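# Pull blue and yellow bins forward, restore the hook

## Task

Slide the blue bin and the yellow bin, and no other bin, to the side of the bench closest to the arms. Put the hook back in its present spot, lying flat on the bench with its handle sticking out past that same side. Any other bins stay upright. Whatever each bin holds must still be inside it at the end, and neither bench may be shifted.

## Robot and tools

Robots: three identical i2rt Big YAM arms named arm1, arm2 and arm3, standing in a row along scene x (arm1 near x=-0.913, arm2 near x=0.004, arm3 near x=0.917, feet about 0.73 to 0.78 m high). Each foot faces its own +x, which points roughly along scene +y. Every arm has six joints, a five-finger right hand and a wrist camera. Two fixed room cameras, room_a and room_b, also watch the scene. Camera names usable in calls: arm1_cam_wrist, arm2_cam_wrist, arm3_cam_wrist, room_a, room_b, all.

Frame: a single scene frame, origin on the floor, +z up, metres. The printed hand is the hand point, 0.045 m ahead of the palm; its own +z runs along the straight fingers, +y out of the palm, +x across the palm away from the thumb. hand_target is where the hand would be at the joint targets currently held.

Tool move: arguments arm1, arm2, arm3 (each optional, one object per robot) plus cameras. An omitted robot gets nothing new but may still push toward older targets. Inside a robot's object:
- joints: a dict keyed by joint name, each value an absolute target, not an offset. Arm joints in radians: joint1_rad -2.879..2.879 (base turn, positive counter-clockwise from above), joint2_rad 0..3.141 (shoulder), joint3_rad 0..3.019 (elbow), joint4_rad -1.692..1.57 (hand pitch, positive lifts fingers), joint5_rad -1.57..1.57 (sideways swing, positive to arm's right), joint6_rad -2.094..2.094 (roll, positive clockwise seen from behind). Hand keys, unitless -1..1: hand_little, hand_ring, hand_middle, hand_index, hand_thumb_bend (+1 open/straight, -1 closed), hand_thumb_turn (+1 beside palm, -1 in front of palm). Settings hand_force_limit (-1..1, about 0 to 10 N at the fingertip, 15 N for thumb motors) and hand_speed (-0.96..1; full speed from +0.48 up).
- target: one list of seven numbers [x, y, z, qw, qx, qy, qz], an absolute hand pose in the scene frame (metres, unit quaternion), same layout as the printed hand line. The hand travels a straight line from hand_target toward it. When target is given, joints may only hold the hand_ keys.
- speed: top path speed in m/s, 0.002..0.5, default 0.25; only allowed with target. Rotation is capped at twice that in rad/s.
- min_time_s: 0.1..8 s, slowest allowed duration for that robot's arm joint motions.
All motions in one call begin together; hand paths finish together, paced by the slowest. Paths ignore obstacles and other arms. Expect the hand to lag, drift and land a centimetre or more off; near full stretch (about 1.07 m from joint 1) it can overshoot speed. A path is cut off after 10 s.

Result lines: each robot's state (joint_positions, hand, hand_target, joint velocities, torques, finger loads). A "move" line gives each moved robot as done or its worst status. joint_status words: off_target (stopped short, may still push), time_out (joints keep a nearby target and keep pushing; on_its_own lists them; send the reported position to relax), not_followed (a safety check withheld targets; "pose unreachable" for a target). Robots in "as last shown" were not commanded this call. hand_stopped_by gives six words for little, ring, middle, index, thumb_bend, thumb_turn: moving, target, force, stalled or fault. <motor>_load_n is fingertip force in N, positive when pushed open; a dropped grip shows as loads near 0. A "pictures" line orders the returned images.

wait: seconds 0..10, optional cameras; commands nothing. zoom_image: camera plus region [x0,y0,x1,y1] in pixels of that camera's latest image, at most 504 by 504. show_instructions: shows the reference page. finished_scene: ends the scene permanently; the result must already hold without the robots.

Gripping: a finger motor moves only when its target changes by 0.002 or more, stopping at the target or when load hits hand_force_limit (starts at 0, so raise it before grasping). Close slowly, hand_speed -0.94 or lower, to avoid grip forces several times the limit. To loosen, send a more open value than the reading. Thumb turned in front (-1) lets the hand wrap things 0.035 to 0.065 m thick, or a handle down to about 0.025 m. A wrist bracket on the little-finger side juts out 0.10 m and can strike objects.

Cautions: nothing may leave the work area or hit the floor, and the benches must stay put. Arms do not halt on contact and keep pushing, which heats motors; MOTOR HOT warns near 85 °C and at 100 °C the arm drops for 30 to 60 s. Do not let two arms press or collide, and never close one hand on another arm's fingers. Avoid slamming, dropping, fast swings with loads and heavy twisting on fingers. Bins must stay upright with contents inside; random brief nudges may disturb loose items, so check with cameras before finishing.

Each tool is called by a JSON object that holds its "method" and its "body", one argument or row to a line.

Reference images:

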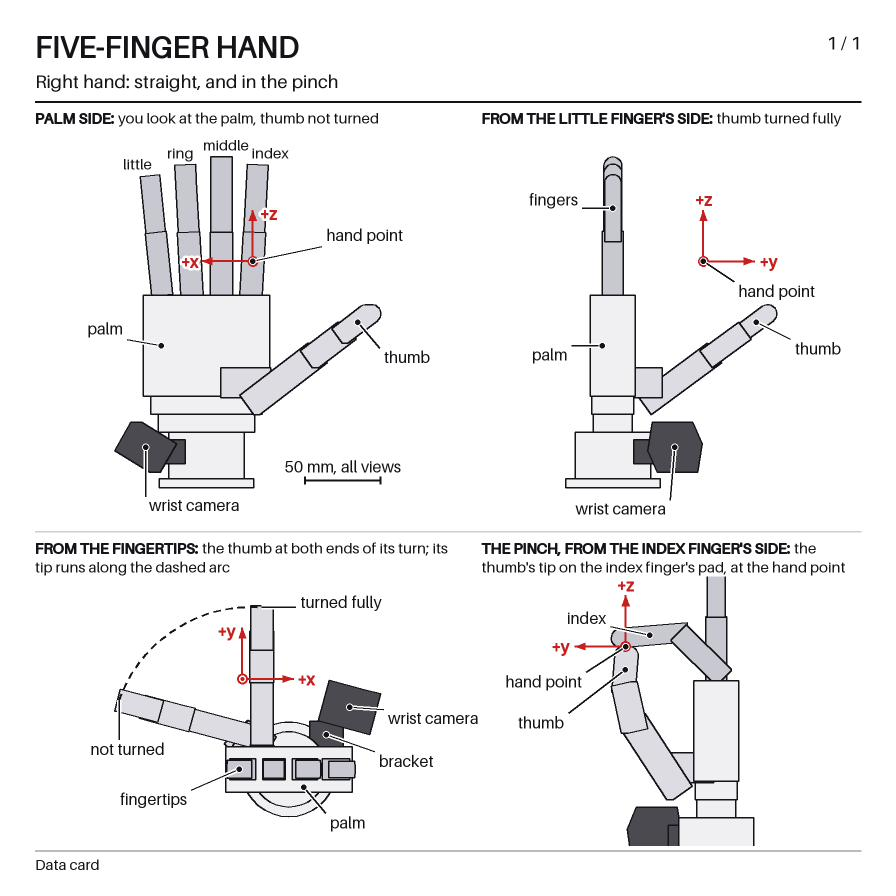

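## Session

{"method": "move", "body": {

}}

Scene clock: 0.00 s.
Joint torques (N m): no reading
Heat: arm1: hottest joint6_rad 29 °C; arm2: hottest joint5_rad 27 °C; arm3: hottest joint6_rad 28 °C.
Joint velocities: within noise
arm1.joint_positions: joint1_rad=+0.094 joint2_rad=+0.639 joint3_rad=+1.387 joint4_rad=-1.255 joint5_rad=+0.177 joint6_rad=-0.894 hand_little=+1.000 hand_ring=+1.000 hand_middle=+1.000 hand_index=+1.000 hand_thumb_turn=+1.000 hand_thumb_bend=+1.000 hand_force_limit=+0.000 hand_speed=-0.800
arm1.joint_status: not commanded
arm1.hand_stopped_by: target,target,target,target,target,target
arm1.little_load_n: 0.0
arm1.ring_load_n: 0.0
arm1.middle_load_n: 0.0
arm1.index_load_n: 0.0
arm1.thumb_bend_load_n: 0.0
arm1.thumb_turn_load_n: 0.0
arm1.hand: x=-0.8823 y=+0.2445 z=+1.2432 quat_wxyz=(-0.441, +0.770, +0.377, +0.266) (m; scene frame)
arm1.hand_target: x=-0.8823 y=+0.2435 z=+1.2538 quat_wxyz=(-0.451, +0.765, +0.374, +0.269) (m; scene frame)
arm1.hand_status: not commanded
arm2.joint_positions: joint1_rad=+0.626 joint2_rad=+0.588 joint3_rad=+1.325 joint4_rad=-1.216 joint5_rad=-0.047 joint6_rad=-1.030 hand_little=+1.000 hand_ring=+1.000 hand_middle=+1.000 hand_index=+1.000 hand_thumb_turn=+1.000 hand_thumb_bend=+1.000 hand_force_limit=+0.000 hand_speed=-0.800
arm2.joint_status: not commanded
arm2.hand_stopped_by: target,target,target,target,target,target
arm2.little_load_n: 0.0
arm2.ring_load_n: 0.0
arm2.middle_load_n: 0.0
arm2.index_load_n: 0.0
arm2.thumb_bend_load_n: 0.0
arm2.thumb_turn_load_n: -0.5
arm2.hand: x=-0.1188 y=+0.1942 z=+1.2619 quat_wxyz=(-0.514, +0.563, +0.641, +0.086) (m; scene frame)
arm2.hand_target: x=-0.1185 y=+0.1935 z=+1.2738 quat_wxyz=(-0.525, +0.558, +0.636, +0.088) (m; scene frame)
arm2.hand_status: not commanded
arm3.joint_positions: joint1_rad=-0.455 joint2_rad=+0.620 joint3_rad=+1.442 joint4_rad=-1.487 joint5_rad=-0.040 joint6_rad=-1.413 hand_little=+1.000 hand_ring=+1.000 hand_middle=+1.000 hand_index=+1.000 hand_thumb_turn=+1.000 hand_thumb_bend=+1.000 hand_force_limit=+0.000 hand_speed=-0.800
arm3.joint_status: not commanded
arm3.hand_stopped_by: target,target,target,target,target,target
arm3.little_load_n: 0.0
arm3.ring_load_n: 0.0
arm3.middle_load_n: 0.0
arm3.index_load_n: 0.0
arm3.thumb_bend_load_n: 0.0
arm3.thumb_turn_load_n: -0.5
arm3.hand: x=+1.0596 y=+0.1556 z=+1.2161 quat_wxyz=(-0.260, +0.810, +0.394, +0.349) (m; scene frame)
arm3.hand_target: x=+1.0593 y=+0.1553 z=+1.2274 quat_wxyz=(-0.267, +0.804, +0.392, +0.359) (m; scene frame)
arm3.hand_status: not commanded
pictures: arm1_cam_wrist, arm2_cam_wrist, arm3_cam_wrist, room_a, room_b

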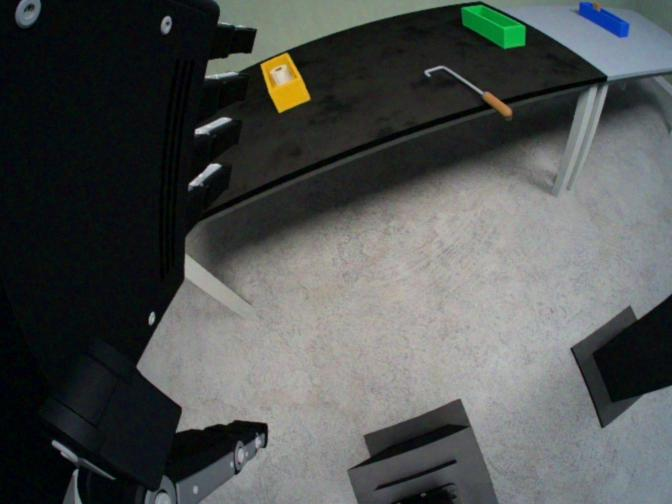

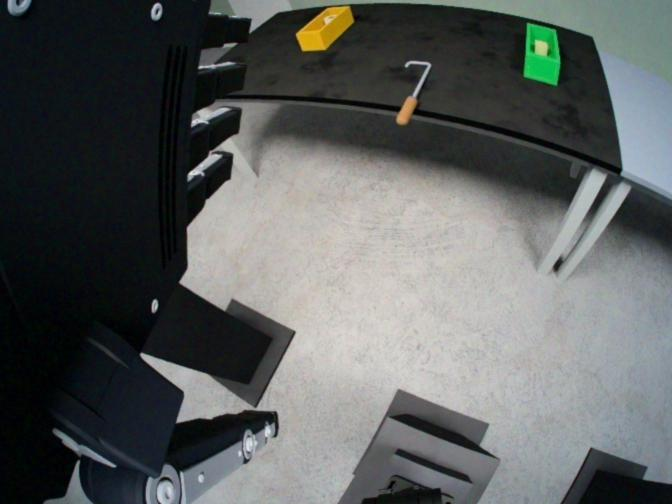

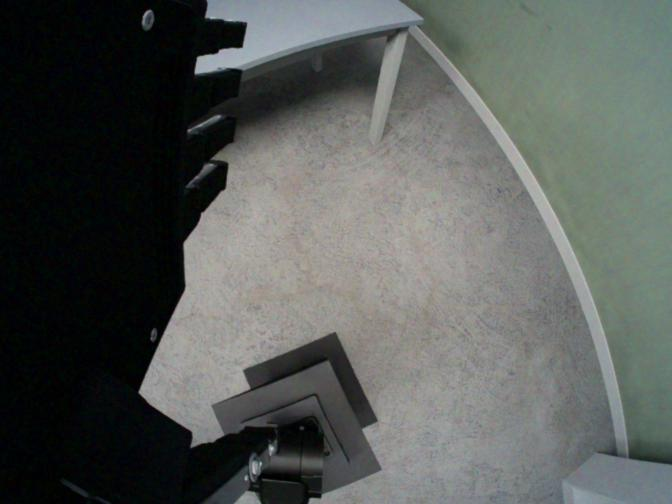

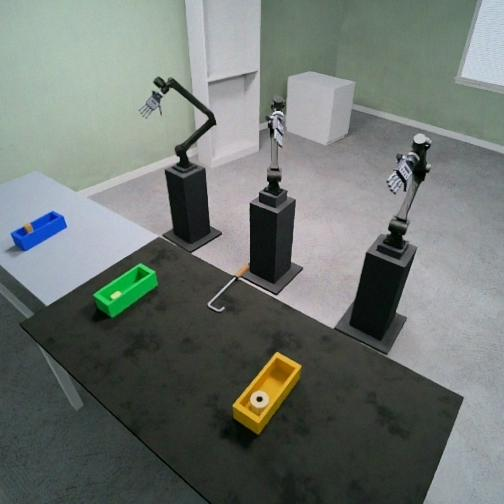

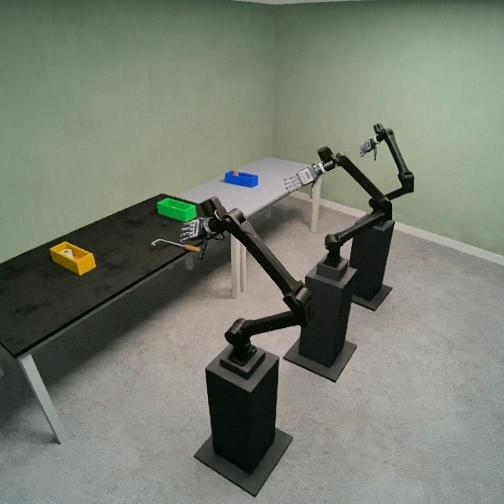

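{"method": "zoom_image", "body": {
  "camera": "room_a",
  "region": [0, 160, 300, 460]
}}

{"method": "zoom_image", "body": {
  "camera": "room_b",
  "region": [0, 140, 340, 400]
}}

{"method": "zoom_image", "body": {
  "camera": "arm1_cam_wrist",
  "region": [200, 0, 672, 240]
}}

{"method": "zoom_image", "body": {
  "camera": "arm2_cam_wrist",
  "region": [200, 0, 672, 240]
}}

Scaled by 1.680 from the camera's 504x504 image, which has a finer 720x720 frame.

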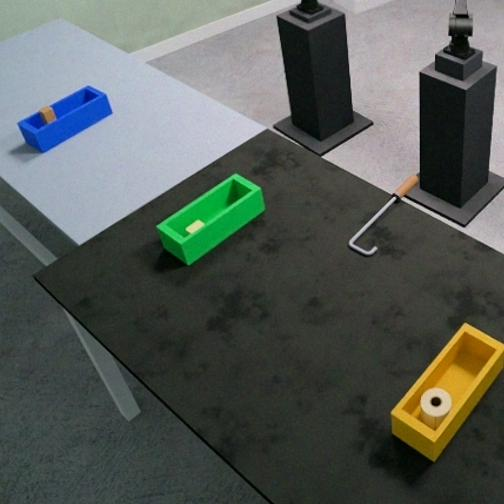

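Scaled by 1.482 from the camera's 504x504 image, which has a finer 720x720 frame.

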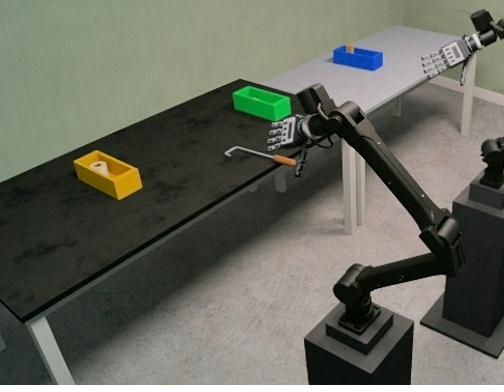

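Scaled by 1.068 from the camera's 672x504 image, which has a finer 960x720 frame.

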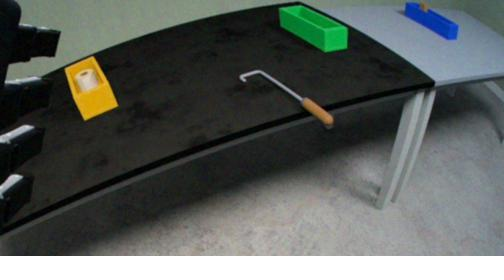

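Scaled by 1.068 from the camera's 672x504 image, which has a finer 960x720 frame.

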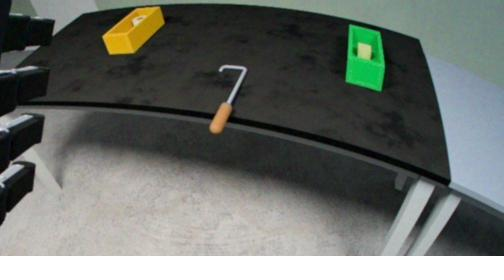

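{"method": "zoom_image", "body": {
  "camera": "room_a",
  "region": [200, 330, 330, 460]
}}

{"method": "zoom_image", "body": {
  "camera": "room_a",
  "region": [80, 240, 280, 340]
}}

{"method": "zoom_image", "body": {
  "camera": "room_a",
  "region": [0, 190, 100, 270]
}}

{"method": "zoom_image", "body": {
  "camera": "room_b",
  "region": [30, 160, 270, 290]
}}

Scaled by 3.877 from the camera's 504x504 image, which has a finer 720x720 frame.

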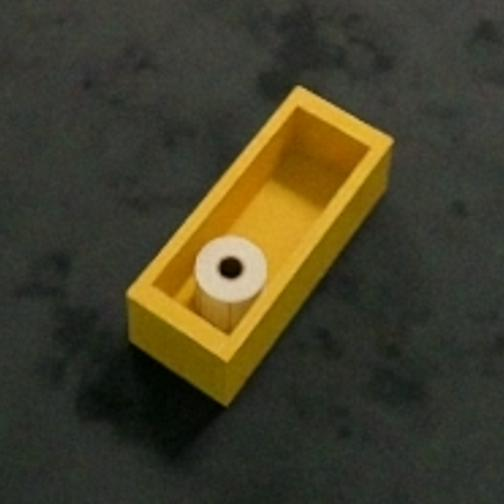

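Scaled by 2.520 from the camera's 504x504 image, which has a finer 720x720 frame.

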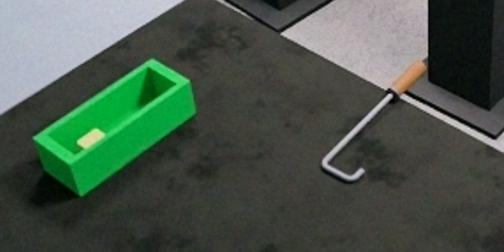

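Scaled by 5.040 from the camera's 504x504 image, which has a finer 720x720 frame.

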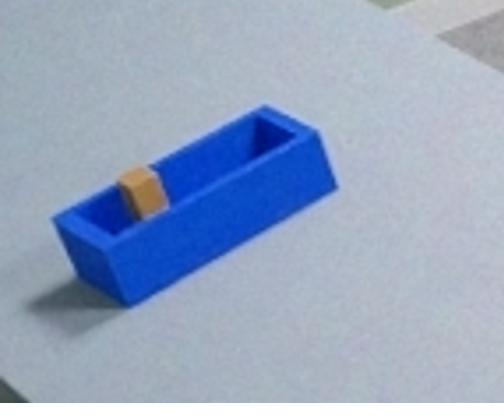

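Scaled by 2.100 from the camera's 504x504 image, which has a finer 720x720 frame.

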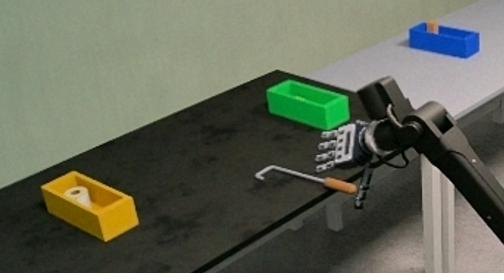

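{"method": "zoom_image", "body": {
  "camera": "room_a",
  "region": [195, 255, 265, 325]
}}

{"method": "zoom_image", "body": {
  "camera": "arm1_cam_wrist",
  "region": [400, 50, 530, 150]
}}

{"method": "zoom_image", "body": {
  "camera": "arm2_cam_wrist",
  "region": [370, 40, 470, 140]
}}

{"method": "zoom_image", "body": {
  "camera": "room_b",
  "region": [130, 220, 220, 270]
}}

Scaled by 7.200 from the camera's 504x504 image, which has a finer 720x720 frame.

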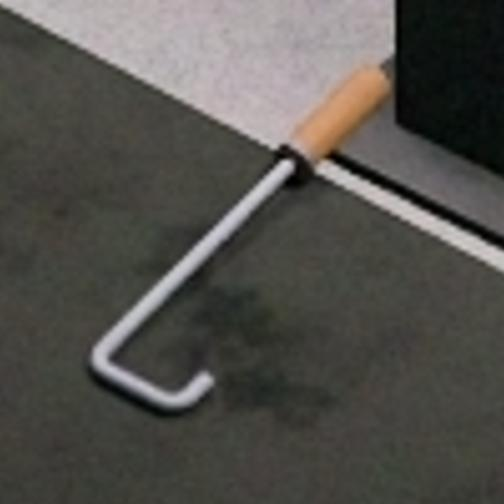

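Scaled by 3.877 from the camera's 672x504 image, which has a finer 960x720 frame.

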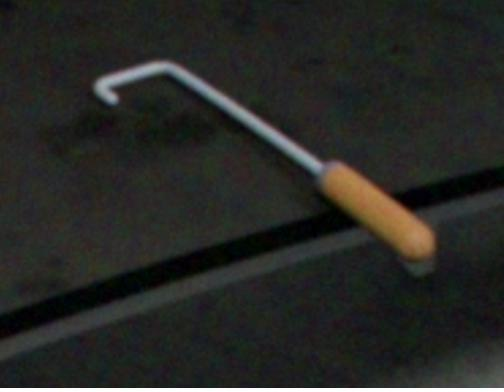

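Scaled by 5.040 from the camera's 672x504 image, which has a finer 960x720 frame.

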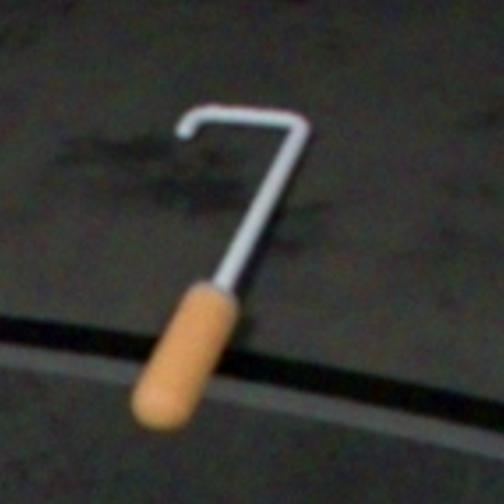

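Scaled by 5.600 from the camera's 504x504 image, which has a finer 720x720 frame.

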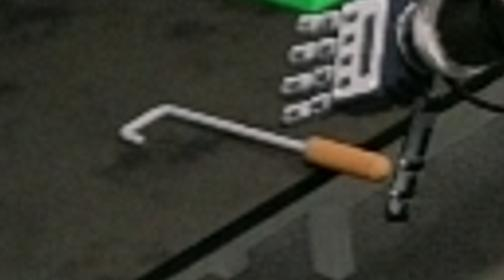

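{"method": "move", "body": {
  "arm1": {"joints":{"joint1_rad":0,"joint2_rad":1.6,"joint3_rad":1.6,"joint4_rad":0,"joint5_rad":0,"joint6_rad":0},"min_time_s":4},
  "arm2": {"joints":{"joint1_rad":0,"joint2_rad":1.6,"joint3_rad":2.4,"joint4_rad":-0.8,"joint5_rad":0,"joint6_rad":0},"min_time_s":4},
  "arm3": {"joints":{"joint1_rad":0,"joint2_rad":1.6,"joint3_rad":1.6,"joint4_rad":0,"joint5_rad":1.5,"joint6_rad":0},"min_time_s":4},
  "cameras": ["all"]
}}

Scene clock: 239.83 s.
Joint torques (N m): arm1=[-0.97 -14.45 13 3.36 -0.17 0.13] | arm2=[-1.61 -11.99 10.44 2.81 0.21 0.04] | arm3=[0.5 -16.15 14.71 1.32 0.14 0]
Heat: arm1: hottest joint3_rad 32 °C; arm2: hottest joint3_rad 30 °C; arm3: hottest joint3_rad 32 °C.
move: arm1 done; arm2 done; arm3 done
Joint velocities: within noise
arm1.joint_positions: joint1_rad=+0.010 joint2_rad=+1.592 joint3_rad=+1.533 joint4_rad=-0.017 joint5_rad=+0.003 joint6_rad=-0.008 hand_little=+1.000 hand_ring=+1.000 hand_middle=+1.000 hand_index=+1.000 hand_thumb_turn=+1.000 hand_thumb_bend=+1.000 hand_force_limit=+0.000 hand_speed=-0.800
arm1.joint_status: all done
arm1.hand_stopped_by: target,target,target,target,target,target
arm1.little_load_n: 0.0
arm1.ring_load_n: 0.0
arm1.middle_load_n: 0.0
arm1.index_load_n: 0.0
arm1.thumb_bend_load_n: 0.0
arm1.thumb_turn_load_n: 0.0
arm1.hand: x=-0.9702 y=+0.7445 z=+1.1611 quat_wxyz=(-0.683, +0.730, +0.017, -0.006) (m; scene frame)
arm1.hand_target: x=-0.9643 y=+0.7535 z=+1.2034 quat_wxyz=(-0.710, +0.704, +0.011, -0.006) (m; scene frame)
arm1.hand_status: not commanded
arm2.joint_positions: joint1_rad=+0.009 joint2_rad=+1.590 joint3_rad=+2.355 joint4_rad=-0.824 joint5_rad=-0.002 joint6_rad=-0.009 hand_little=+1.000 hand_ring=+1.000 hand_middle=+1.000 hand_index=+1.000 hand_thumb_turn=+1.000 hand_thumb_bend=+1.000 hand_force_limit=+0.000 hand_speed=-0.800
arm2.joint_status: all done
arm2.hand_stopped_by: target,target,target,target,target,target
arm2.little_load_n: 0.0
arm2.ring_load_n: 0.0
arm2.middle_load_n: 0.0
arm2.index_load_n: 0.0
arm2.thumb_bend_load_n: 0.0
arm2.thumb_turn_load_n: 0.0
arm2.hand: x=-0.0419 y=+0.6191 z=+1.4837 quat_wxyz=(-0.689, +0.724, +0.013, -0.003) (m; scene frame)
arm2.hand_target: x=-0.0361 y=+0.6179 z=+1.5081 quat_wxyz=(-0.710, +0.704, +0.005, -0.002) (m; scene frame)
arm2.hand_status: not commanded
arm3.joint_positions: joint1_rad=-0.008 joint2_rad=+1.599 joint3_rad=+1.533 joint4_rad=-0.018 joint5_rad=+1.497 joint6_rad=-0.010 hand_little=+1.000 hand_ring=+1.000 hand_middle=+1.000 hand_index=+1.000 hand_thumb_turn=+1.000 hand_thumb_bend=+1.000 hand_force_limit=+0.000 hand_speed=-0.800
arm3.joint_status: all done
arm3.hand_stopped_by: target,target,target,target,target,target
arm3.little_load_n: 0.0
arm3.ring_load_n: 0.0
arm3.middle_load_n: 0.0
arm3.index_load_n: 0.0
arm3.thumb_bend_load_n: 0.0
arm3.thumb_turn_load_n: 0.0
arm3.hand: x=+1.1566 y=+0.5823 z=+1.1378 quat_wxyz=(-0.471, +0.525, -0.478, +0.524) (m; scene frame)
arm3.hand_target: x=+1.1525 y=+0.5912 z=+1.1730 quat_wxyz=(-0.498, +0.501, -0.500, +0.501) (m; scene frame)
arm3.hand_status: not commanded
pictures: arm1_cam_wrist, arm2_cam_wrist, arm3_cam_wrist, room_a, room_b
camera_calibration:
arm1_cam_wrist: T_world_to_cam=[[0.25526, -0.0766852, -0.963827, 1.42309], [-0.823816, -0.539073, -0.175289, -0.190855], [-0.506131, 0.838761, -0.200778, -0.762588], [0, 0, 0, 1]] pos_world=[-0.906456, 0.645873, 1.18504]
arm2_cam_wrist: T_world_to_cam=[[0.23486, -0.0519022, -0.970643, 1.48217], [-0.826068, -0.536948, -0.171166, 0.548797], [-0.512301, 0.842017, -0.168982, -0.17556], [0, 0, 0, 1]] pos_world=[0.0153025, 0.519428, 1.50293]
arm3_cam_wrist: T_world_to_cam=[[-0.0410458, -0.317172, -0.947479, 1.31052], [-0.522496, 0.815099, -0.250222, 0.415634], [0.851653, 0.484784, -0.199178, -0.9259], [0, 0, 0, 1]] pos_world=[1.0595, 0.525738, 1.16127]

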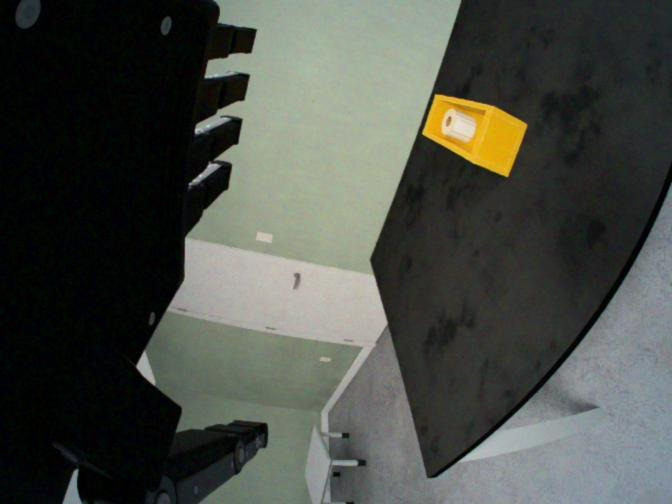

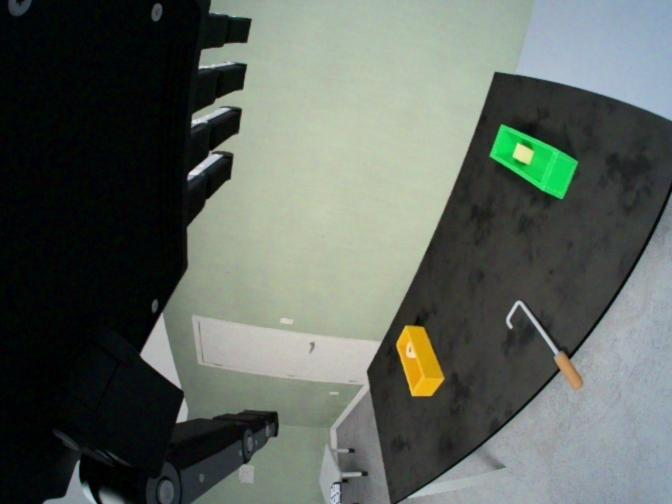

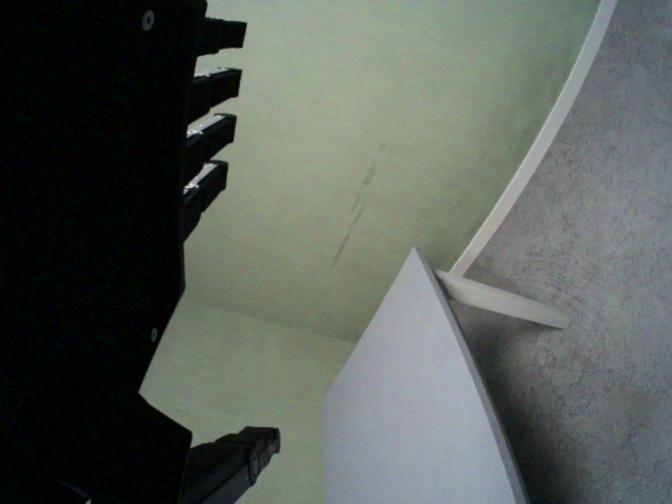

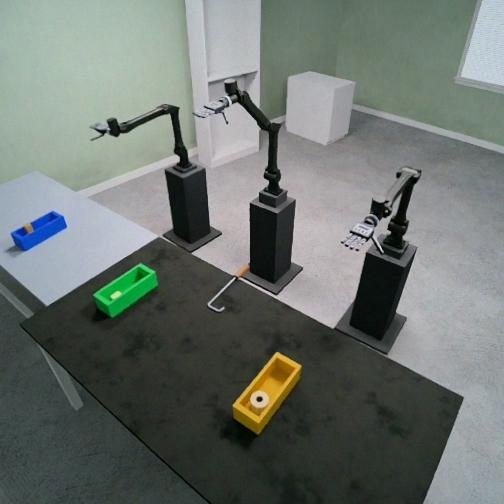

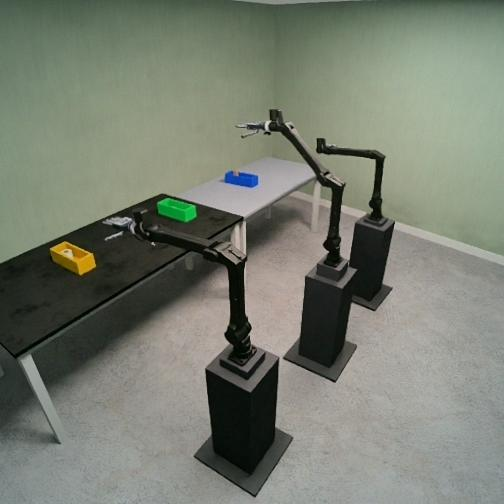

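{"method": "move", "body": {
  "arm1": {"joints":{"joint2_rad":2.6,"joint3_rad":2.6,"joint6_rad":-1.3},"min_time_s":4},
  "arm2": {"joints":{"joint2_rad":1.0,"joint3_rad":1.6,"joint4_rad":-1.2,"joint5_rad":0.0},"min_time_s":4},
  "arm3": {"joints":{"joint2_rad":2.2,"joint3_rad":2.2,"joint4_rad":-1.0,"joint5_rad":0,"joint6_rad":-1.3},"min_time_s":4},
  "cameras": ["arm1_cam_wrist","arm3_cam_wrist"]
}}

Scene clock: 457.73 s.
Joint torques (N m): arm1=[-0.85 -25.82 13.04 3.23 -0.17 -0.05] | arm2=[-2.61 -5.25 7.23 1.14 0.19 0.01] | arm3=[0.44 -24.06 14.56 0.1 -0.17 -0.27]
Heat: arm1: hottest joint3_rad 44 °C; arm2: hottest joint3_rad 34 °C; arm3: hottest joint3_rad 42 °C.
move: arm1 done; arm2 done; arm3 done
Joint velocities: within noise
arm1.joint_positions: joint1_rad=+0.010 joint2_rad=+2.585 joint3_rad=+2.535 joint4_rad=-0.015 joint5_rad=+0.003 joint6_rad=-1.292 hand_little=+1.000 hand_ring=+1.000 hand_middle=+1.000 hand_index=+1.000 hand_thumb_turn=+1.000 hand_thumb_bend=+1.000 hand_force_limit=+0.000 hand_speed=-0.800
arm1.joint_status: all done
arm1.hand_stopped_by: target,target,target,target,target,target
arm1.little_load_n: 0.0
arm1.ring_load_n: 0.0
arm1.middle_load_n: 0.0
arm1.index_load_n: 0.0
arm1.thumb_bend_load_n: 0.0
arm1.thumb_turn_load_n: 0.0
arm1.hand: x=-0.8989 y=+1.0320 z=+0.9500 quat_wxyz=(-0.553, +0.572, +0.449, +0.407) (m; scene frame)
arm1.hand_target: x=-0.8892 y=+1.0378 z=+0.9816 quat_wxyz=(-0.569, +0.554, +0.435, +0.425) (m; scene frame)
arm1.hand_status: not commanded
arm2.joint_positions: joint1_rad=+0.009 joint2_rad=+1.014 joint3_rad=+1.603 joint4_rad=-1.188 joint5_rad=-0.002 joint6_rad=-0.008 hand_little=+1.000 hand_ring=+1.000 hand_middle=+1.000 hand_index=+1.000 hand_thumb_turn=+1.000 hand_thumb_bend=+1.000 hand_force_limit=+0.000 hand_speed=-0.800
arm2.joint_status: all done
arm2.hand_stopped_by: target,target,target,target,target,target
arm2.little_load_n: 0.0
arm2.ring_load_n: 0.0
arm2.middle_load_n: 0.0
arm2.index_load_n: 0.0
arm2.thumb_bend_load_n: 0.0
arm2.thumb_turn_load_n: -0.5
arm2.hand: x=-0.0359 y=+0.3685 z=+1.2840 quat_wxyz=(-0.471, +0.882, +0.014, -0.002) (m; scene frame)
arm2.hand_target: x=-0.0324 y=+0.3616 z=+1.2854 quat_wxyz=(-0.470, +0.882, +0.006, +0.000) (m; scene frame)
arm2.hand_status: not commanded
arm3.joint_positions: joint1_rad=-0.008 joint2_rad=+2.194 joint3_rad=+2.134 joint4_rad=-0.990 joint5_rad=+0.003 joint6_rad=-1.290 hand_little=+1.000 hand_ring=+1.000 hand_middle=+1.000 hand_index=+1.000 hand_thumb_turn=+1.000 hand_thumb_bend=+1.000 hand_force_limit=+0.000 hand_speed=-0.800
arm3.joint_status: all done
arm3.hand_stopped_by: target,target,target,target,target,target
arm3.little_load_n: 0.0
arm3.ring_load_n: 0.0
arm3.middle_load_n: 0.0
arm3.index_load_n: 0.0
arm3.thumb_bend_load_n: 0.0
arm3.thumb_turn_load_n: 0.0
arm3.hand: x=+1.0293 y=+0.7693 z=+0.8453 quat_wxyz=(-0.197, +0.796, +0.549, +0.162) (m; scene frame)
arm3.hand_target: x=+1.0240 y=+0.7859 z=+0.8713 quat_wxyz=(-0.216, +0.785, +0.553, +0.176) (m; scene frame)
arm3.hand_status: not commanded
pictures: arm1_cam_wrist, arm3_cam_wrist
camera_calibration:
arm1_cam_wrist: T_world_to_cam=[[0.999476, 0.0106267, -0.0305602, 0.915659], [-0.0197113, -0.549024, -0.835574, 1.34625], [-0.0256577, 0.835739, -0.548528, -0.244523], [0, 0, 0, 1]] pos_world=[-0.894917, 0.933753, 1.01875]
arm3_cam_wrist: T_world_to_cam=[[0.989162, -0.146825, 0.000715517, -0.905554], [-0.146734, -0.98835, 0.0404179, 0.878425], [-0.00522717, -0.0400848, -0.999183, 0.995743], [0, 0, 0, 1]] pos_world=[1.02984, 0.775148, 0.960073]

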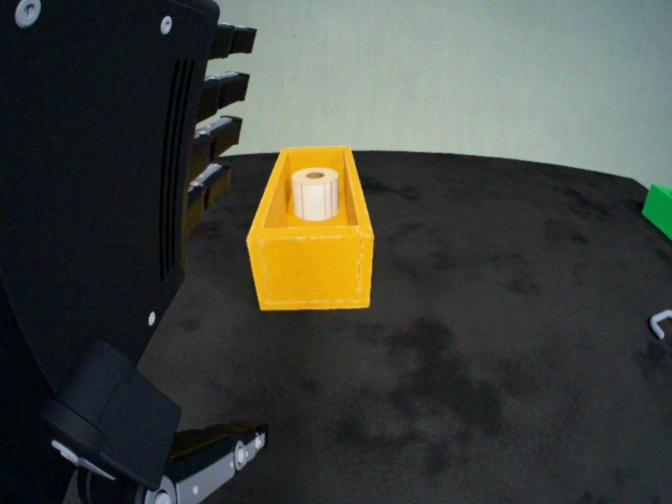

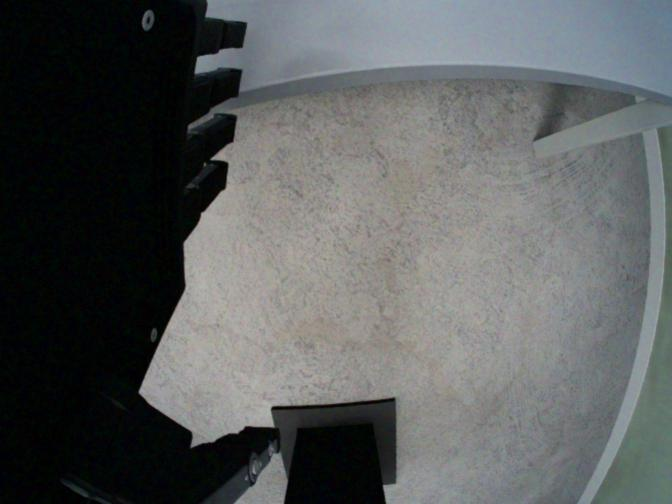

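{"method": "move", "body": {
  "arm1": {"joints":{"joint1_rad":-0.51,"joint2_rad":2.02,"joint3_rad":1.70,"joint4_rad":-0.215,"joint5_rad":0.41,"joint6_rad":0.45,"hand_thumb_turn":-1,"hand_speed":0.0},"min_time_s":3},
  "arm3": {"joints":{"joint2_rad":1.0,"joint3_rad":1.6,"joint4_rad":-1.2},"min_time_s":3},
  "cameras": []
}}

{"method": "move", "body": {
  "arm1": {"target":[-0.467,0.755,0.84,-0.4746,0.694,-0.5002,0.2073],"speed":0.2},
  "cameras": ["arm1_cam_wrist","room_a","room_b"]
}}

Scene clock: 597.97 s.
Joint torques (N m): arm1=[0.32 -22.24 6.89 2.07 0.24 0.14] | arm2=[-1.49 -5.54 6.78 0.81 0.15 -0.05] | arm3=[0.62 -4.84 7.75 0.94 -0.18 -0.24]
Heat: arm1: hottest joint3_rad 42 °C; arm2: hottest joint3_rad 32 °C; arm3: hottest joint3_rad 42 °C.
move: arm1 done; arm3 done
Joint velocities: within noise
arm1.joint_positions: joint1_rad=-0.511 joint2_rad=+2.036 joint3_rad=+1.714 joint4_rad=-0.208 joint5_rad=+0.408 joint6_rad=+0.442 hand_little=+1.000 hand_ring=+1.000 hand_middle=+1.000 hand_index=+1.000 hand_thumb_turn=-1.000 hand_thumb_bend=+1.000 hand_force_limit=+0.000 hand_speed=+0.000
arm1.joint_status: all done
arm1.hand_stopped_by: target,target,target,target,target,target
arm1.little_load_n: 0.0
arm1.ring_load_n: 0.0
arm1.middle_load_n: 0.0
arm1.index_load_n: 0.0
arm1.thumb_bend_load_n: 0.0
arm1.thumb_turn_load_n: 0.0
arm1.hand: x=-0.5005 y=+0.7265 z=+0.9033 quat_wxyz=(-0.488, +0.712, -0.470, +0.187) (m; scene frame)
arm1.hand_target: x=-0.5037 y=+0.7221 z=+0.9069 quat_wxyz=(-0.486, +0.711, -0.473, +0.186) (m; scene frame)
arm1.hand_status: not commanded
arm2: as last shown
arm2.thumb_turn_load_n: 0.0
arm3.joint_positions: joint1_rad=-0.008 joint2_rad=+0.997 joint3_rad=+1.608 joint4_rad=-1.190 joint5_rad=+0.003 joint6_rad=-1.290 hand_little=+1.000 hand_ring=+1.000 hand_middle=+1.000 hand_index=+1.000 hand_thumb_turn=+1.000 hand_thumb_bend=+1.000 hand_force_limit=+0.000 hand_speed=-0.800
arm3.joint_status: all done
arm3.hand_stopped_by: target,target,target,target,target,target
arm3.little_load_n: 0.0
arm3.ring_load_n: 0.0
arm3.middle_load_n: 0.0
arm3.index_load_n: 0.0
arm3.thumb_bend_load_n: 0.0
arm3.thumb_turn_load_n: 0.0
arm3.hand: x=+0.9987 y=+0.3855 z=+1.2469 quat_wxyz=(-0.366, +0.725, +0.500, +0.300) (m; scene frame)
arm3.hand_target: x=+0.9955 y=+0.3861 z=+1.2398 quat_wxyz=(-0.359, +0.724, +0.510, +0.294) (m; scene frame)
arm3.hand_status: not commanded
pictures: none
No camera images: "cameras" was empty.

Scene clock: 599.40 s.
Joint torques (N m): arm1=[-0.26 -22.83 11.86 2.3 0.34 0.11] | arm2=[-2.08 -6.18 7.15 1.09 0.17 0.01] | arm3=[0.73 -4.84 7.49 0.59 -0.18 -0.21]
Heat: arm1: hottest joint3_rad 42 °C; arm2: hottest joint3_rad 32 °C; arm3: hottest joint3_rad 42 °C.
move: arm1 off_target
Joint velocities: within noise
arm1.joint_positions: joint1_rad=-0.511 joint2_rad=+2.209 joint3_rad=+1.776 joint4_rad=-0.195 joint5_rad=+0.474 joint6_rad=+0.480 hand_little=+1.000 hand_ring=+1.000 hand_middle=+1.000 hand_index=+1.000 hand_thumb_turn=-1.000 hand_thumb_bend=+1.000 hand_force_limit=+0.000 hand_speed=+0.000
arm1.joint_status: not commanded
arm1.hand_stopped_by: target,target,target,target,target,target
arm1.little_load_n: 0.0
arm1.ring_load_n: 0.0
arm1.middle_load_n: -0.5
arm1.index_load_n: 0.0
arm1.thumb_bend_load_n: 0.0
arm1.thumb_turn_load_n: 0.0
arm1.hand: x=-0.4822 y=+0.7360 z=+0.8026 quat_wxyz=(-0.446, +0.715, -0.496, +0.211) (m; scene frame)
arm1.hand_target: x=-0.4684 y=+0.7523 z=+0.8407 quat_wxyz=(-0.475, +0.694, -0.500, +0.207) (m; scene frame)
arm1.hand_status: off_target (0.045 m and 4.1 deg from the pose sent, 0.077 m and 4.9 deg at the start)
arm2, arm3: as last shown
pictures: arm1_cam_wrist, room_a, room_b
camera_calibration:
arm1_cam_wrist: T_world_to_cam=[[-0.421066, -0.328792, -0.84534, 0.716604], [-0.827531, 0.520815, 0.209626, -0.946995], [0.371343, 0.787812, -0.491383, 0.113502], [0, 0, 0, 1]] pos_world=[-0.524078, 0.639405, 0.860062]

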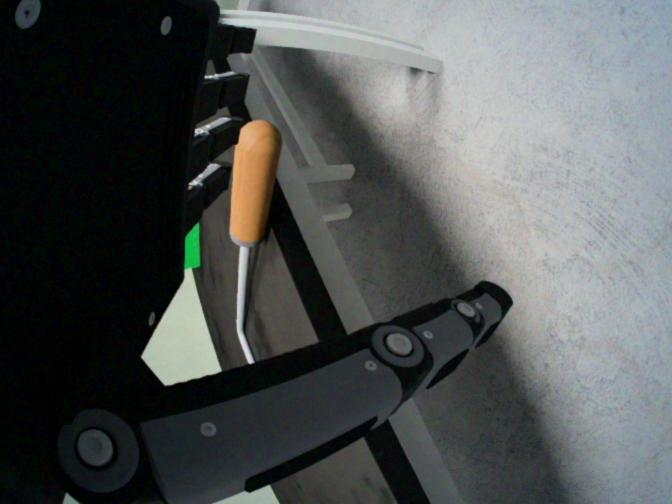

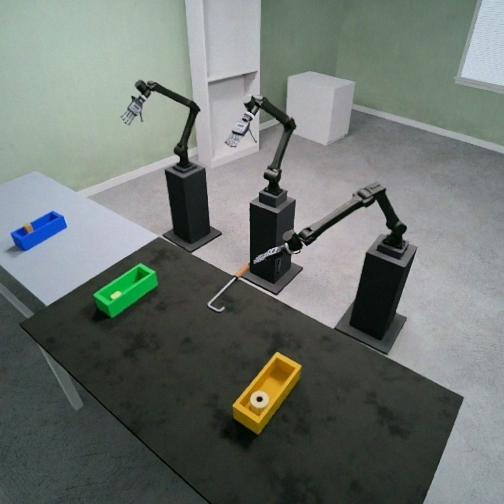

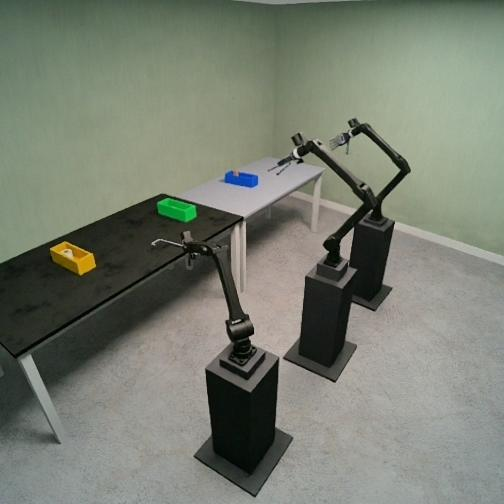

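{"method": "move", "body": {
  "arm1": {"target":[-0.443,0.791,0.871,-0.4746,0.694,-0.5002,0.2073],"speed":0.15},
  "cameras": ["arm1_cam_wrist"]
}}

Scene clock: 624.27 s.
Joint torques (N m): arm1=[-0.85 -22.95 12.51 1.99 0.14 0.09] | arm2=[-1.96 -6.24 7.17 1.17 0.21 -0.01] | arm3=[0.79 -4.42 7.6 0.76 -0.17 -0.28]
Heat: arm1: hottest joint3_rad 41 °C; arm2: hottest joint3_rad 32 °C; arm3: hottest joint3_rad 38 °C.
move: arm1 off_target
Joint velocities: within noise
arm1.joint_positions: joint1_rad=-0.511 joint2_rad=+2.297 joint3_rad=+2.044 joint4_rad=-0.349 joint5_rad=+0.473 joint6_rad=+0.480 hand_little=+1.000 hand_ring=+1.000 hand_middle=+1.000 hand_index=+1.000 hand_thumb_turn=-1.000 hand_thumb_bend=+1.000 hand_force_limit=+0.000 hand_speed=+0.000
arm1.joint_status: not commanded
arm1.hand_stopped_by: target,target,target,target,target,target
arm1.little_load_n: 0.0
arm1.ring_load_n: -0.5
arm1.middle_load_n: 0.0
arm1.index_load_n: 0.0
arm1.thumb_bend_load_n: 0.0
arm1.thumb_turn_load_n: 0.0
arm1.hand: x=-0.4589 y=+0.7796 z=+0.8466 quat_wxyz=(-0.456, +0.708, -0.496, +0.209) (m; scene frame)
arm1.hand_target: x=-0.4441 y=+0.7891 z=+0.8716 quat_wxyz=(-0.475, +0.694, -0.500, +0.207) (m; scene frame)
arm1.hand_status: off_target (0.031 m and 2.7 deg from the pose sent, 0.096 m and 4.1 deg at the start)
arm2, arm3: as last shown
arm2.index_load_n: -0.5
pictures: arm1_cam_wrist
camera_calibration:
arm1_cam_wrist: T_world_to_cam=[[-0.411218, -0.309807, -0.857275, 0.777766], [-0.829951, 0.516154, 0.21158, -0.958885], [0.376937, 0.798502, -0.469376, 0.0676528], [0, 0, 0, 1]] pos_world=[-0.501497, 0.681868, 0.901395]

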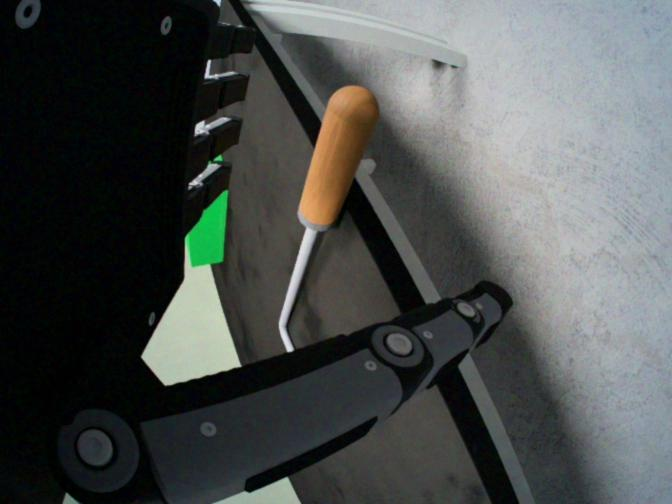

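{"method": "move", "body": {
  "arm1": {"target":[-0.398,0.820,0.842,-0.4746,0.694,-0.5002,0.2073],"speed":0.1},
  "cameras": ["arm1_cam_wrist"]
}}

Scene clock: 661.20 s.
Joint torques (N m): arm1=[-0.21 -24 12.78 2.09 0.07 -0.02] | arm2=[-2.9 -5.25 7.25 1.18 0.21 -0.02] | arm3=[0.21 -4.84 7.45 0.83 -0.22 -0.24]
Heat: arm1: hottest joint3_rad 45 °C; arm2: hottest joint3_rad 32 °C; arm3: hottest joint3_rad 35 °C.
move: arm1 off_target
Joint velocities: within noise
arm1.joint_positions: joint1_rad=-0.548 joint2_rad=+2.492 joint3_rad=+2.346 joint4_rad=-0.437 joint5_rad=+0.447 joint6_rad=+0.473 hand_little=+1.000 hand_ring=+1.000 hand_middle=+1.000 hand_index=+1.000 hand_thumb_turn=-1.000 hand_thumb_bend=+1.000 hand_force_limit=+0.000 hand_speed=+0.000
arm1.joint_status: not commanded
arm1.hand_stopped_by: target,target,target,target,target,target
arm1.little_load_n: 0.0
arm1.ring_load_n: 0.0
arm1.middle_load_n: 0.0
arm1.index_load_n: 0.0
arm1.thumb_bend_load_n: 0.0
arm1.thumb_turn_load_n: 0.0
arm1.hand: x=-0.4089 y=+0.8107 z=+0.8276 quat_wxyz=(-0.462, +0.701, -0.502, +0.207) (m; scene frame)
arm1.hand_target: x=-0.3989 y=+0.8185 z=+0.8423 quat_wxyz=(-0.476, +0.693, -0.500, +0.207) (m; scene frame)
arm1.hand_status: off_target (0.020 m and 1.7 deg from the pose sent, 0.073 m and 2.7 deg at the start)
arm2, arm3: as last shown
arm2.index_load_n: 0.0
pictures: arm1_cam_wrist
camera_calibration:
arm1_cam_wrist: T_world_to_cam=[[-0.414752, -0.288767, -0.862899, 0.777861], [-0.824318, 0.520818, 0.221918, -0.93935], [0.385331, 0.803344, -0.454046, 0.00188848], [0, 0, 0, 1]] pos_world=[-0.452432, 0.712334, 0.880532]

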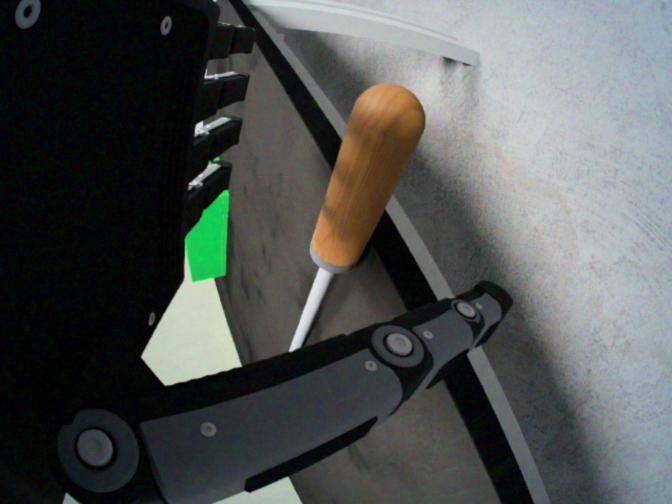

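{"method": "move", "body": {
  "arm1": {"target":[-0.358,0.841,0.796,-0.4746,0.694,-0.5002,0.2073],"speed":0.08},
  "cameras": ["arm1_cam_wrist","room_a"]
}}

{"method": "zoom_image", "body": {
  "camera": "room_a",
  "region": [195, 215, 325, 315]
}}

Scene clock: 679.30 s.
Joint torques (N m): arm1=[-0.5 -25.64 12.82 2 0.08 0] | arm2=[-2.14 -6.24 7.04 1.18 0.16 -0.03] | arm3=[-0.15 -5.36 7.51 0.8 -0.12 -0.24]
Heat: arm1: hottest joint3_rad 46 °C; arm2: hottest joint3_rad 32 °C; arm3: hottest joint3_rad 34 °C.
move: arm1 off_target
Joint velocities: within noise
arm1.joint_positions: joint1_rad=-0.575 joint2_rad=+2.817 joint3_rad=+2.858 joint4_rad=-0.605 joint5_rad=+0.421 joint6_rad=+0.455 hand_little=+1.000 hand_ring=+1.000 hand_middle=+1.000 hand_index=+1.000 hand_thumb_turn=-1.000 hand_thumb_bend=+1.000 hand_force_limit=+0.000 hand_speed=+0.000
arm1.joint_status: not commanded
arm1.hand_stopped_by: target,target,target,target,target,target
arm1.little_load_n: 0.0
arm1.ring_load_n: 0.0
arm1.middle_load_n: 0.0
arm1.index_load_n: 0.0
arm1.thumb_bend_load_n: 0.0
arm1.thumb_turn_load_n: 0.0
arm1.hand: x=-0.3669 y=+0.8376 z=+0.7839 quat_wxyz=(-0.467, +0.699, -0.500, +0.206) (m; scene frame)
arm1.hand_target: x=-0.3589 y=+0.8393 z=+0.7961 quat_wxyz=(-0.480, +0.691, -0.499, +0.207) (m; scene frame)
arm1.hand_status: off_target (0.015 m and 1.1 deg from the pose sent, 0.067 m and 1.7 deg at the start)
arm2, arm3: as last shown
pictures: arm1_cam_wrist, room_a
camera_calibration:
arm1_cam_wrist: T_world_to_cam=[[-0.408773, -0.281587, -0.868109, 0.765566], [-0.827164, 0.516233, 0.222043, -0.906416], [0.385622, 0.808834, -0.44394, -0.0681544], [0, 0, 0, 1]] pos_world=[-0.410531, 0.738621, 0.835602]

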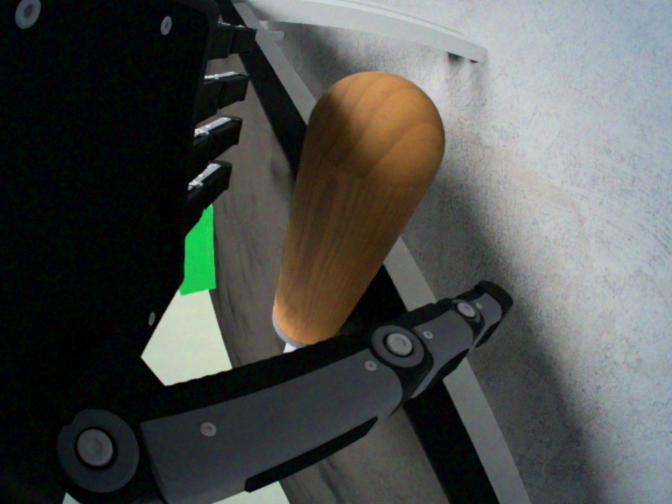

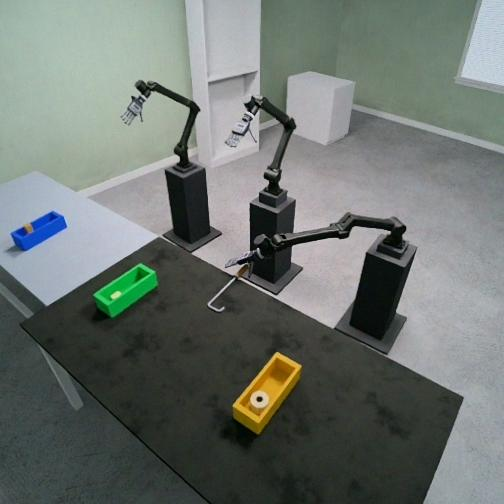

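Scaled by 3.877 from the camera's 504x504 image, which has a finer 720x720 frame.

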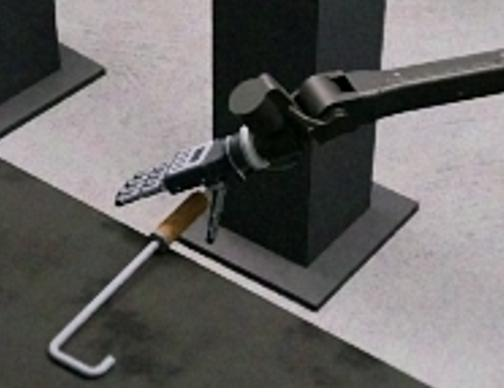

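{"method": "move", "body": {
  "arm1": {"joints":{"hand_thumb_bend":0.3,"hand_index":0.2,"hand_middle":0.2,"hand_ring":0.2,"hand_little":0.2,"hand_force_limit":-0.6,"hand_speed":-0.8}},
  "cameras": ["arm1_cam_wrist"]
}}

Scene clock: 696.40 s.
Joint torques (N m): arm1=[-0.21 -26.34 12.88 2.14 0.11 0] | arm2=[-2.49 -5.66 6.99 1.03 0.21 0.02] | arm3=[0.09 -4.6 7.79 0.69 -0.19 -0.24]
Heat: arm1: hottest joint3_rad 44 °C; arm2: hottest joint3_rad 32 °C; arm3: hottest joint3_rad 34 °C.
move: arm1 done
Joint velocities: within noise
arm1.joint_positions: joint1_rad=-0.575 joint2_rad=+2.823 joint3_rad=+2.859 joint4_rad=-0.609 joint5_rad=+0.421 joint6_rad=+0.454 hand_little=+0.200 hand_ring=+0.200 hand_middle=+0.200 hand_index=+0.200 hand_thumb_turn=-1.000 hand_thumb_bend=+0.300 hand_force_limit=-0.600 hand_speed=-0.800
arm1.joint_status: all done
arm1.hand_stopped_by: target,target,target,target,target,target
arm1.little_load_n: 0.0
arm1.ring_load_n: 0.0
arm1.middle_load_n: 0.0
arm1.index_load_n: 0.0
arm1.thumb_bend_load_n: 0.5
arm1.thumb_turn_load_n: 0.0
arm1.hand: x=-0.3675 y=+0.8366 z=+0.7779 quat_wxyz=(-0.463, +0.702, -0.500, +0.206) (m; scene frame)
arm1.hand_target: x=-0.3589 y=+0.8393 z=+0.7960 quat_wxyz=(-0.480, +0.692, -0.499, +0.207) (m; scene frame)
arm1.hand_status: not commanded
arm2, arm3: as last shown
arm2.thumb_turn_load_n: -0.5
pictures: arm1_cam_wrist
camera_calibration:
arm1_cam_wrist: T_world_to_cam=[[-0.412167, -0.289029, -0.864049, 0.761689], [-0.826551, 0.517602, 0.221139, -0.905258], [0.383318, 0.805326, -0.452236, -0.0612424], [0, 0, 0, 1]] pos_world=[-0.410823, 0.738033, 0.830628]

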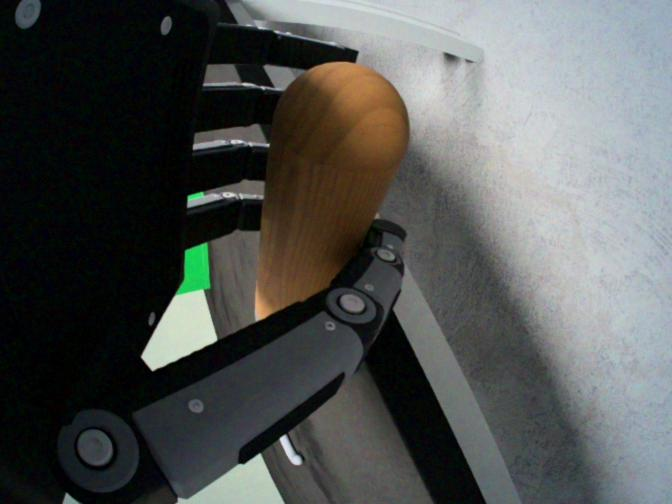

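{"method": "move", "body": {
  "arm1": {"joints":{"hand_thumb_bend":-1,"hand_index":-1,"hand_middle":-1,"hand_ring":-1,"hand_little":-1,"hand_force_limit":-0.3,"hand_speed":-0.85}},
  "cameras": ["arm1_cam_wrist","room_a"]
}}

Scene clock: 711.07 s.
Joint torques (N m): arm1=[-0.5 -27.63 12.86 2.3 0.19 0.01] | arm2=[-2.55 -5.42 6.97 1.32 0.17 -0.03] | arm3=[-0.03 -4.84 7.58 0.8 -0.13 -0.22]
Heat: arm1: hottest joint3_rad 43 °C; arm2: hottest joint3_rad 32 °C; arm3: hottest joint3_rad 34 °C.
move: arm1 off_target
Joint velocities: within noise
arm1.joint_positions: joint1_rad=-0.575 joint2_rad=+2.839 joint3_rad=+2.859 joint4_rad=-0.612 joint5_rad=+0.419 joint6_rad=+0.453 hand_little=-1.000 hand_ring=-0.299 hand_middle=-0.118 hand_index=+0.077 hand_thumb_turn=-1.000 hand_thumb_bend=+0.232 hand_force_limit=-0.300 hand_speed=-0.850
arm1.joint_status: hand_ring off_target (ended at -0.299, target -1.000); hand_middle off_target (ended at -0.118, target -1.000); hand_index off_target (ended at +0.077, target -1.000); hand_thumb_bend off_target (ended at +0.232, target -1.000); the others done
arm1.hand_stopped_by: target,force,force,force,force,target
arm1.little_load_n: 2.5
arm1.ring_load_n: 0.0
arm1.middle_load_n: 0.0
arm1.index_load_n: 0.0
arm1.thumb_bend_load_n: 0.0
arm1.thumb_turn_load_n: 0.0
arm1.hand: x=-0.3691 y=+0.8347 z=+0.7609 quat_wxyz=(-0.455, +0.707, -0.500, +0.206) (m; scene frame)
arm1.hand_target: x=-0.3589 y=+0.8393 z=+0.7959 quat_wxyz=(-0.480, +0.692, -0.499, +0.207) (m; scene frame)
arm1.hand_status: not commanded
arm2, arm3: as last shown
arm2.index_load_n: -0.5
arm2.thumb_turn_load_n: 0.0
arm3.middle_load_n: -0.5
arm3.thumb_bend_load_n: -0.5
pictures: arm1_cam_wrist, room_a
camera_calibration:
arm1_cam_wrist: T_world_to_cam=[[-0.421382, -0.30447, -0.854245, 0.747817], [-0.825102, 0.519626, 0.221801, -0.903495], [0.376357, 0.798302, -0.47018, -0.0498466], [0, 0, 0, 1]] pos_world=[-0.411598, 0.73696, 0.815779]

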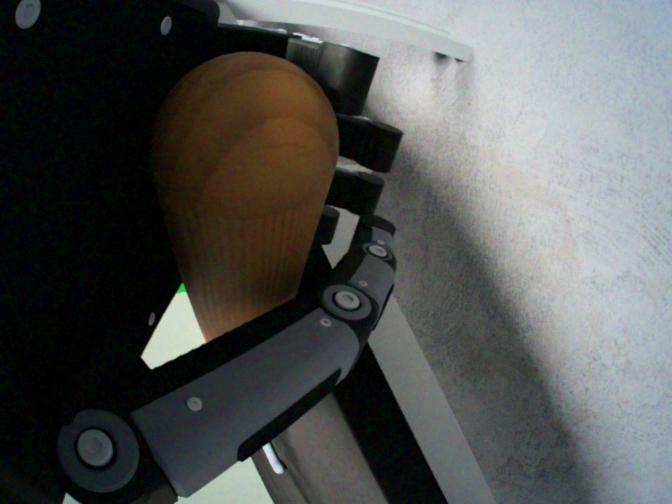

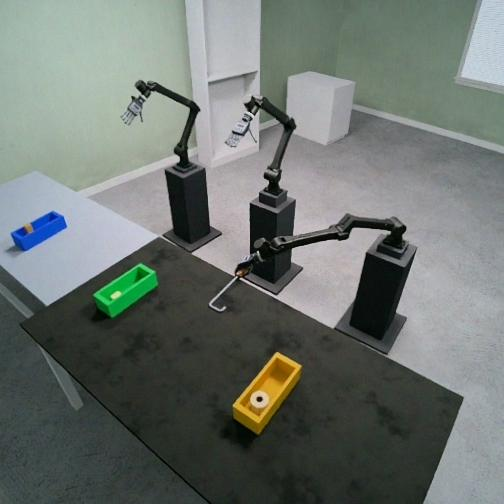

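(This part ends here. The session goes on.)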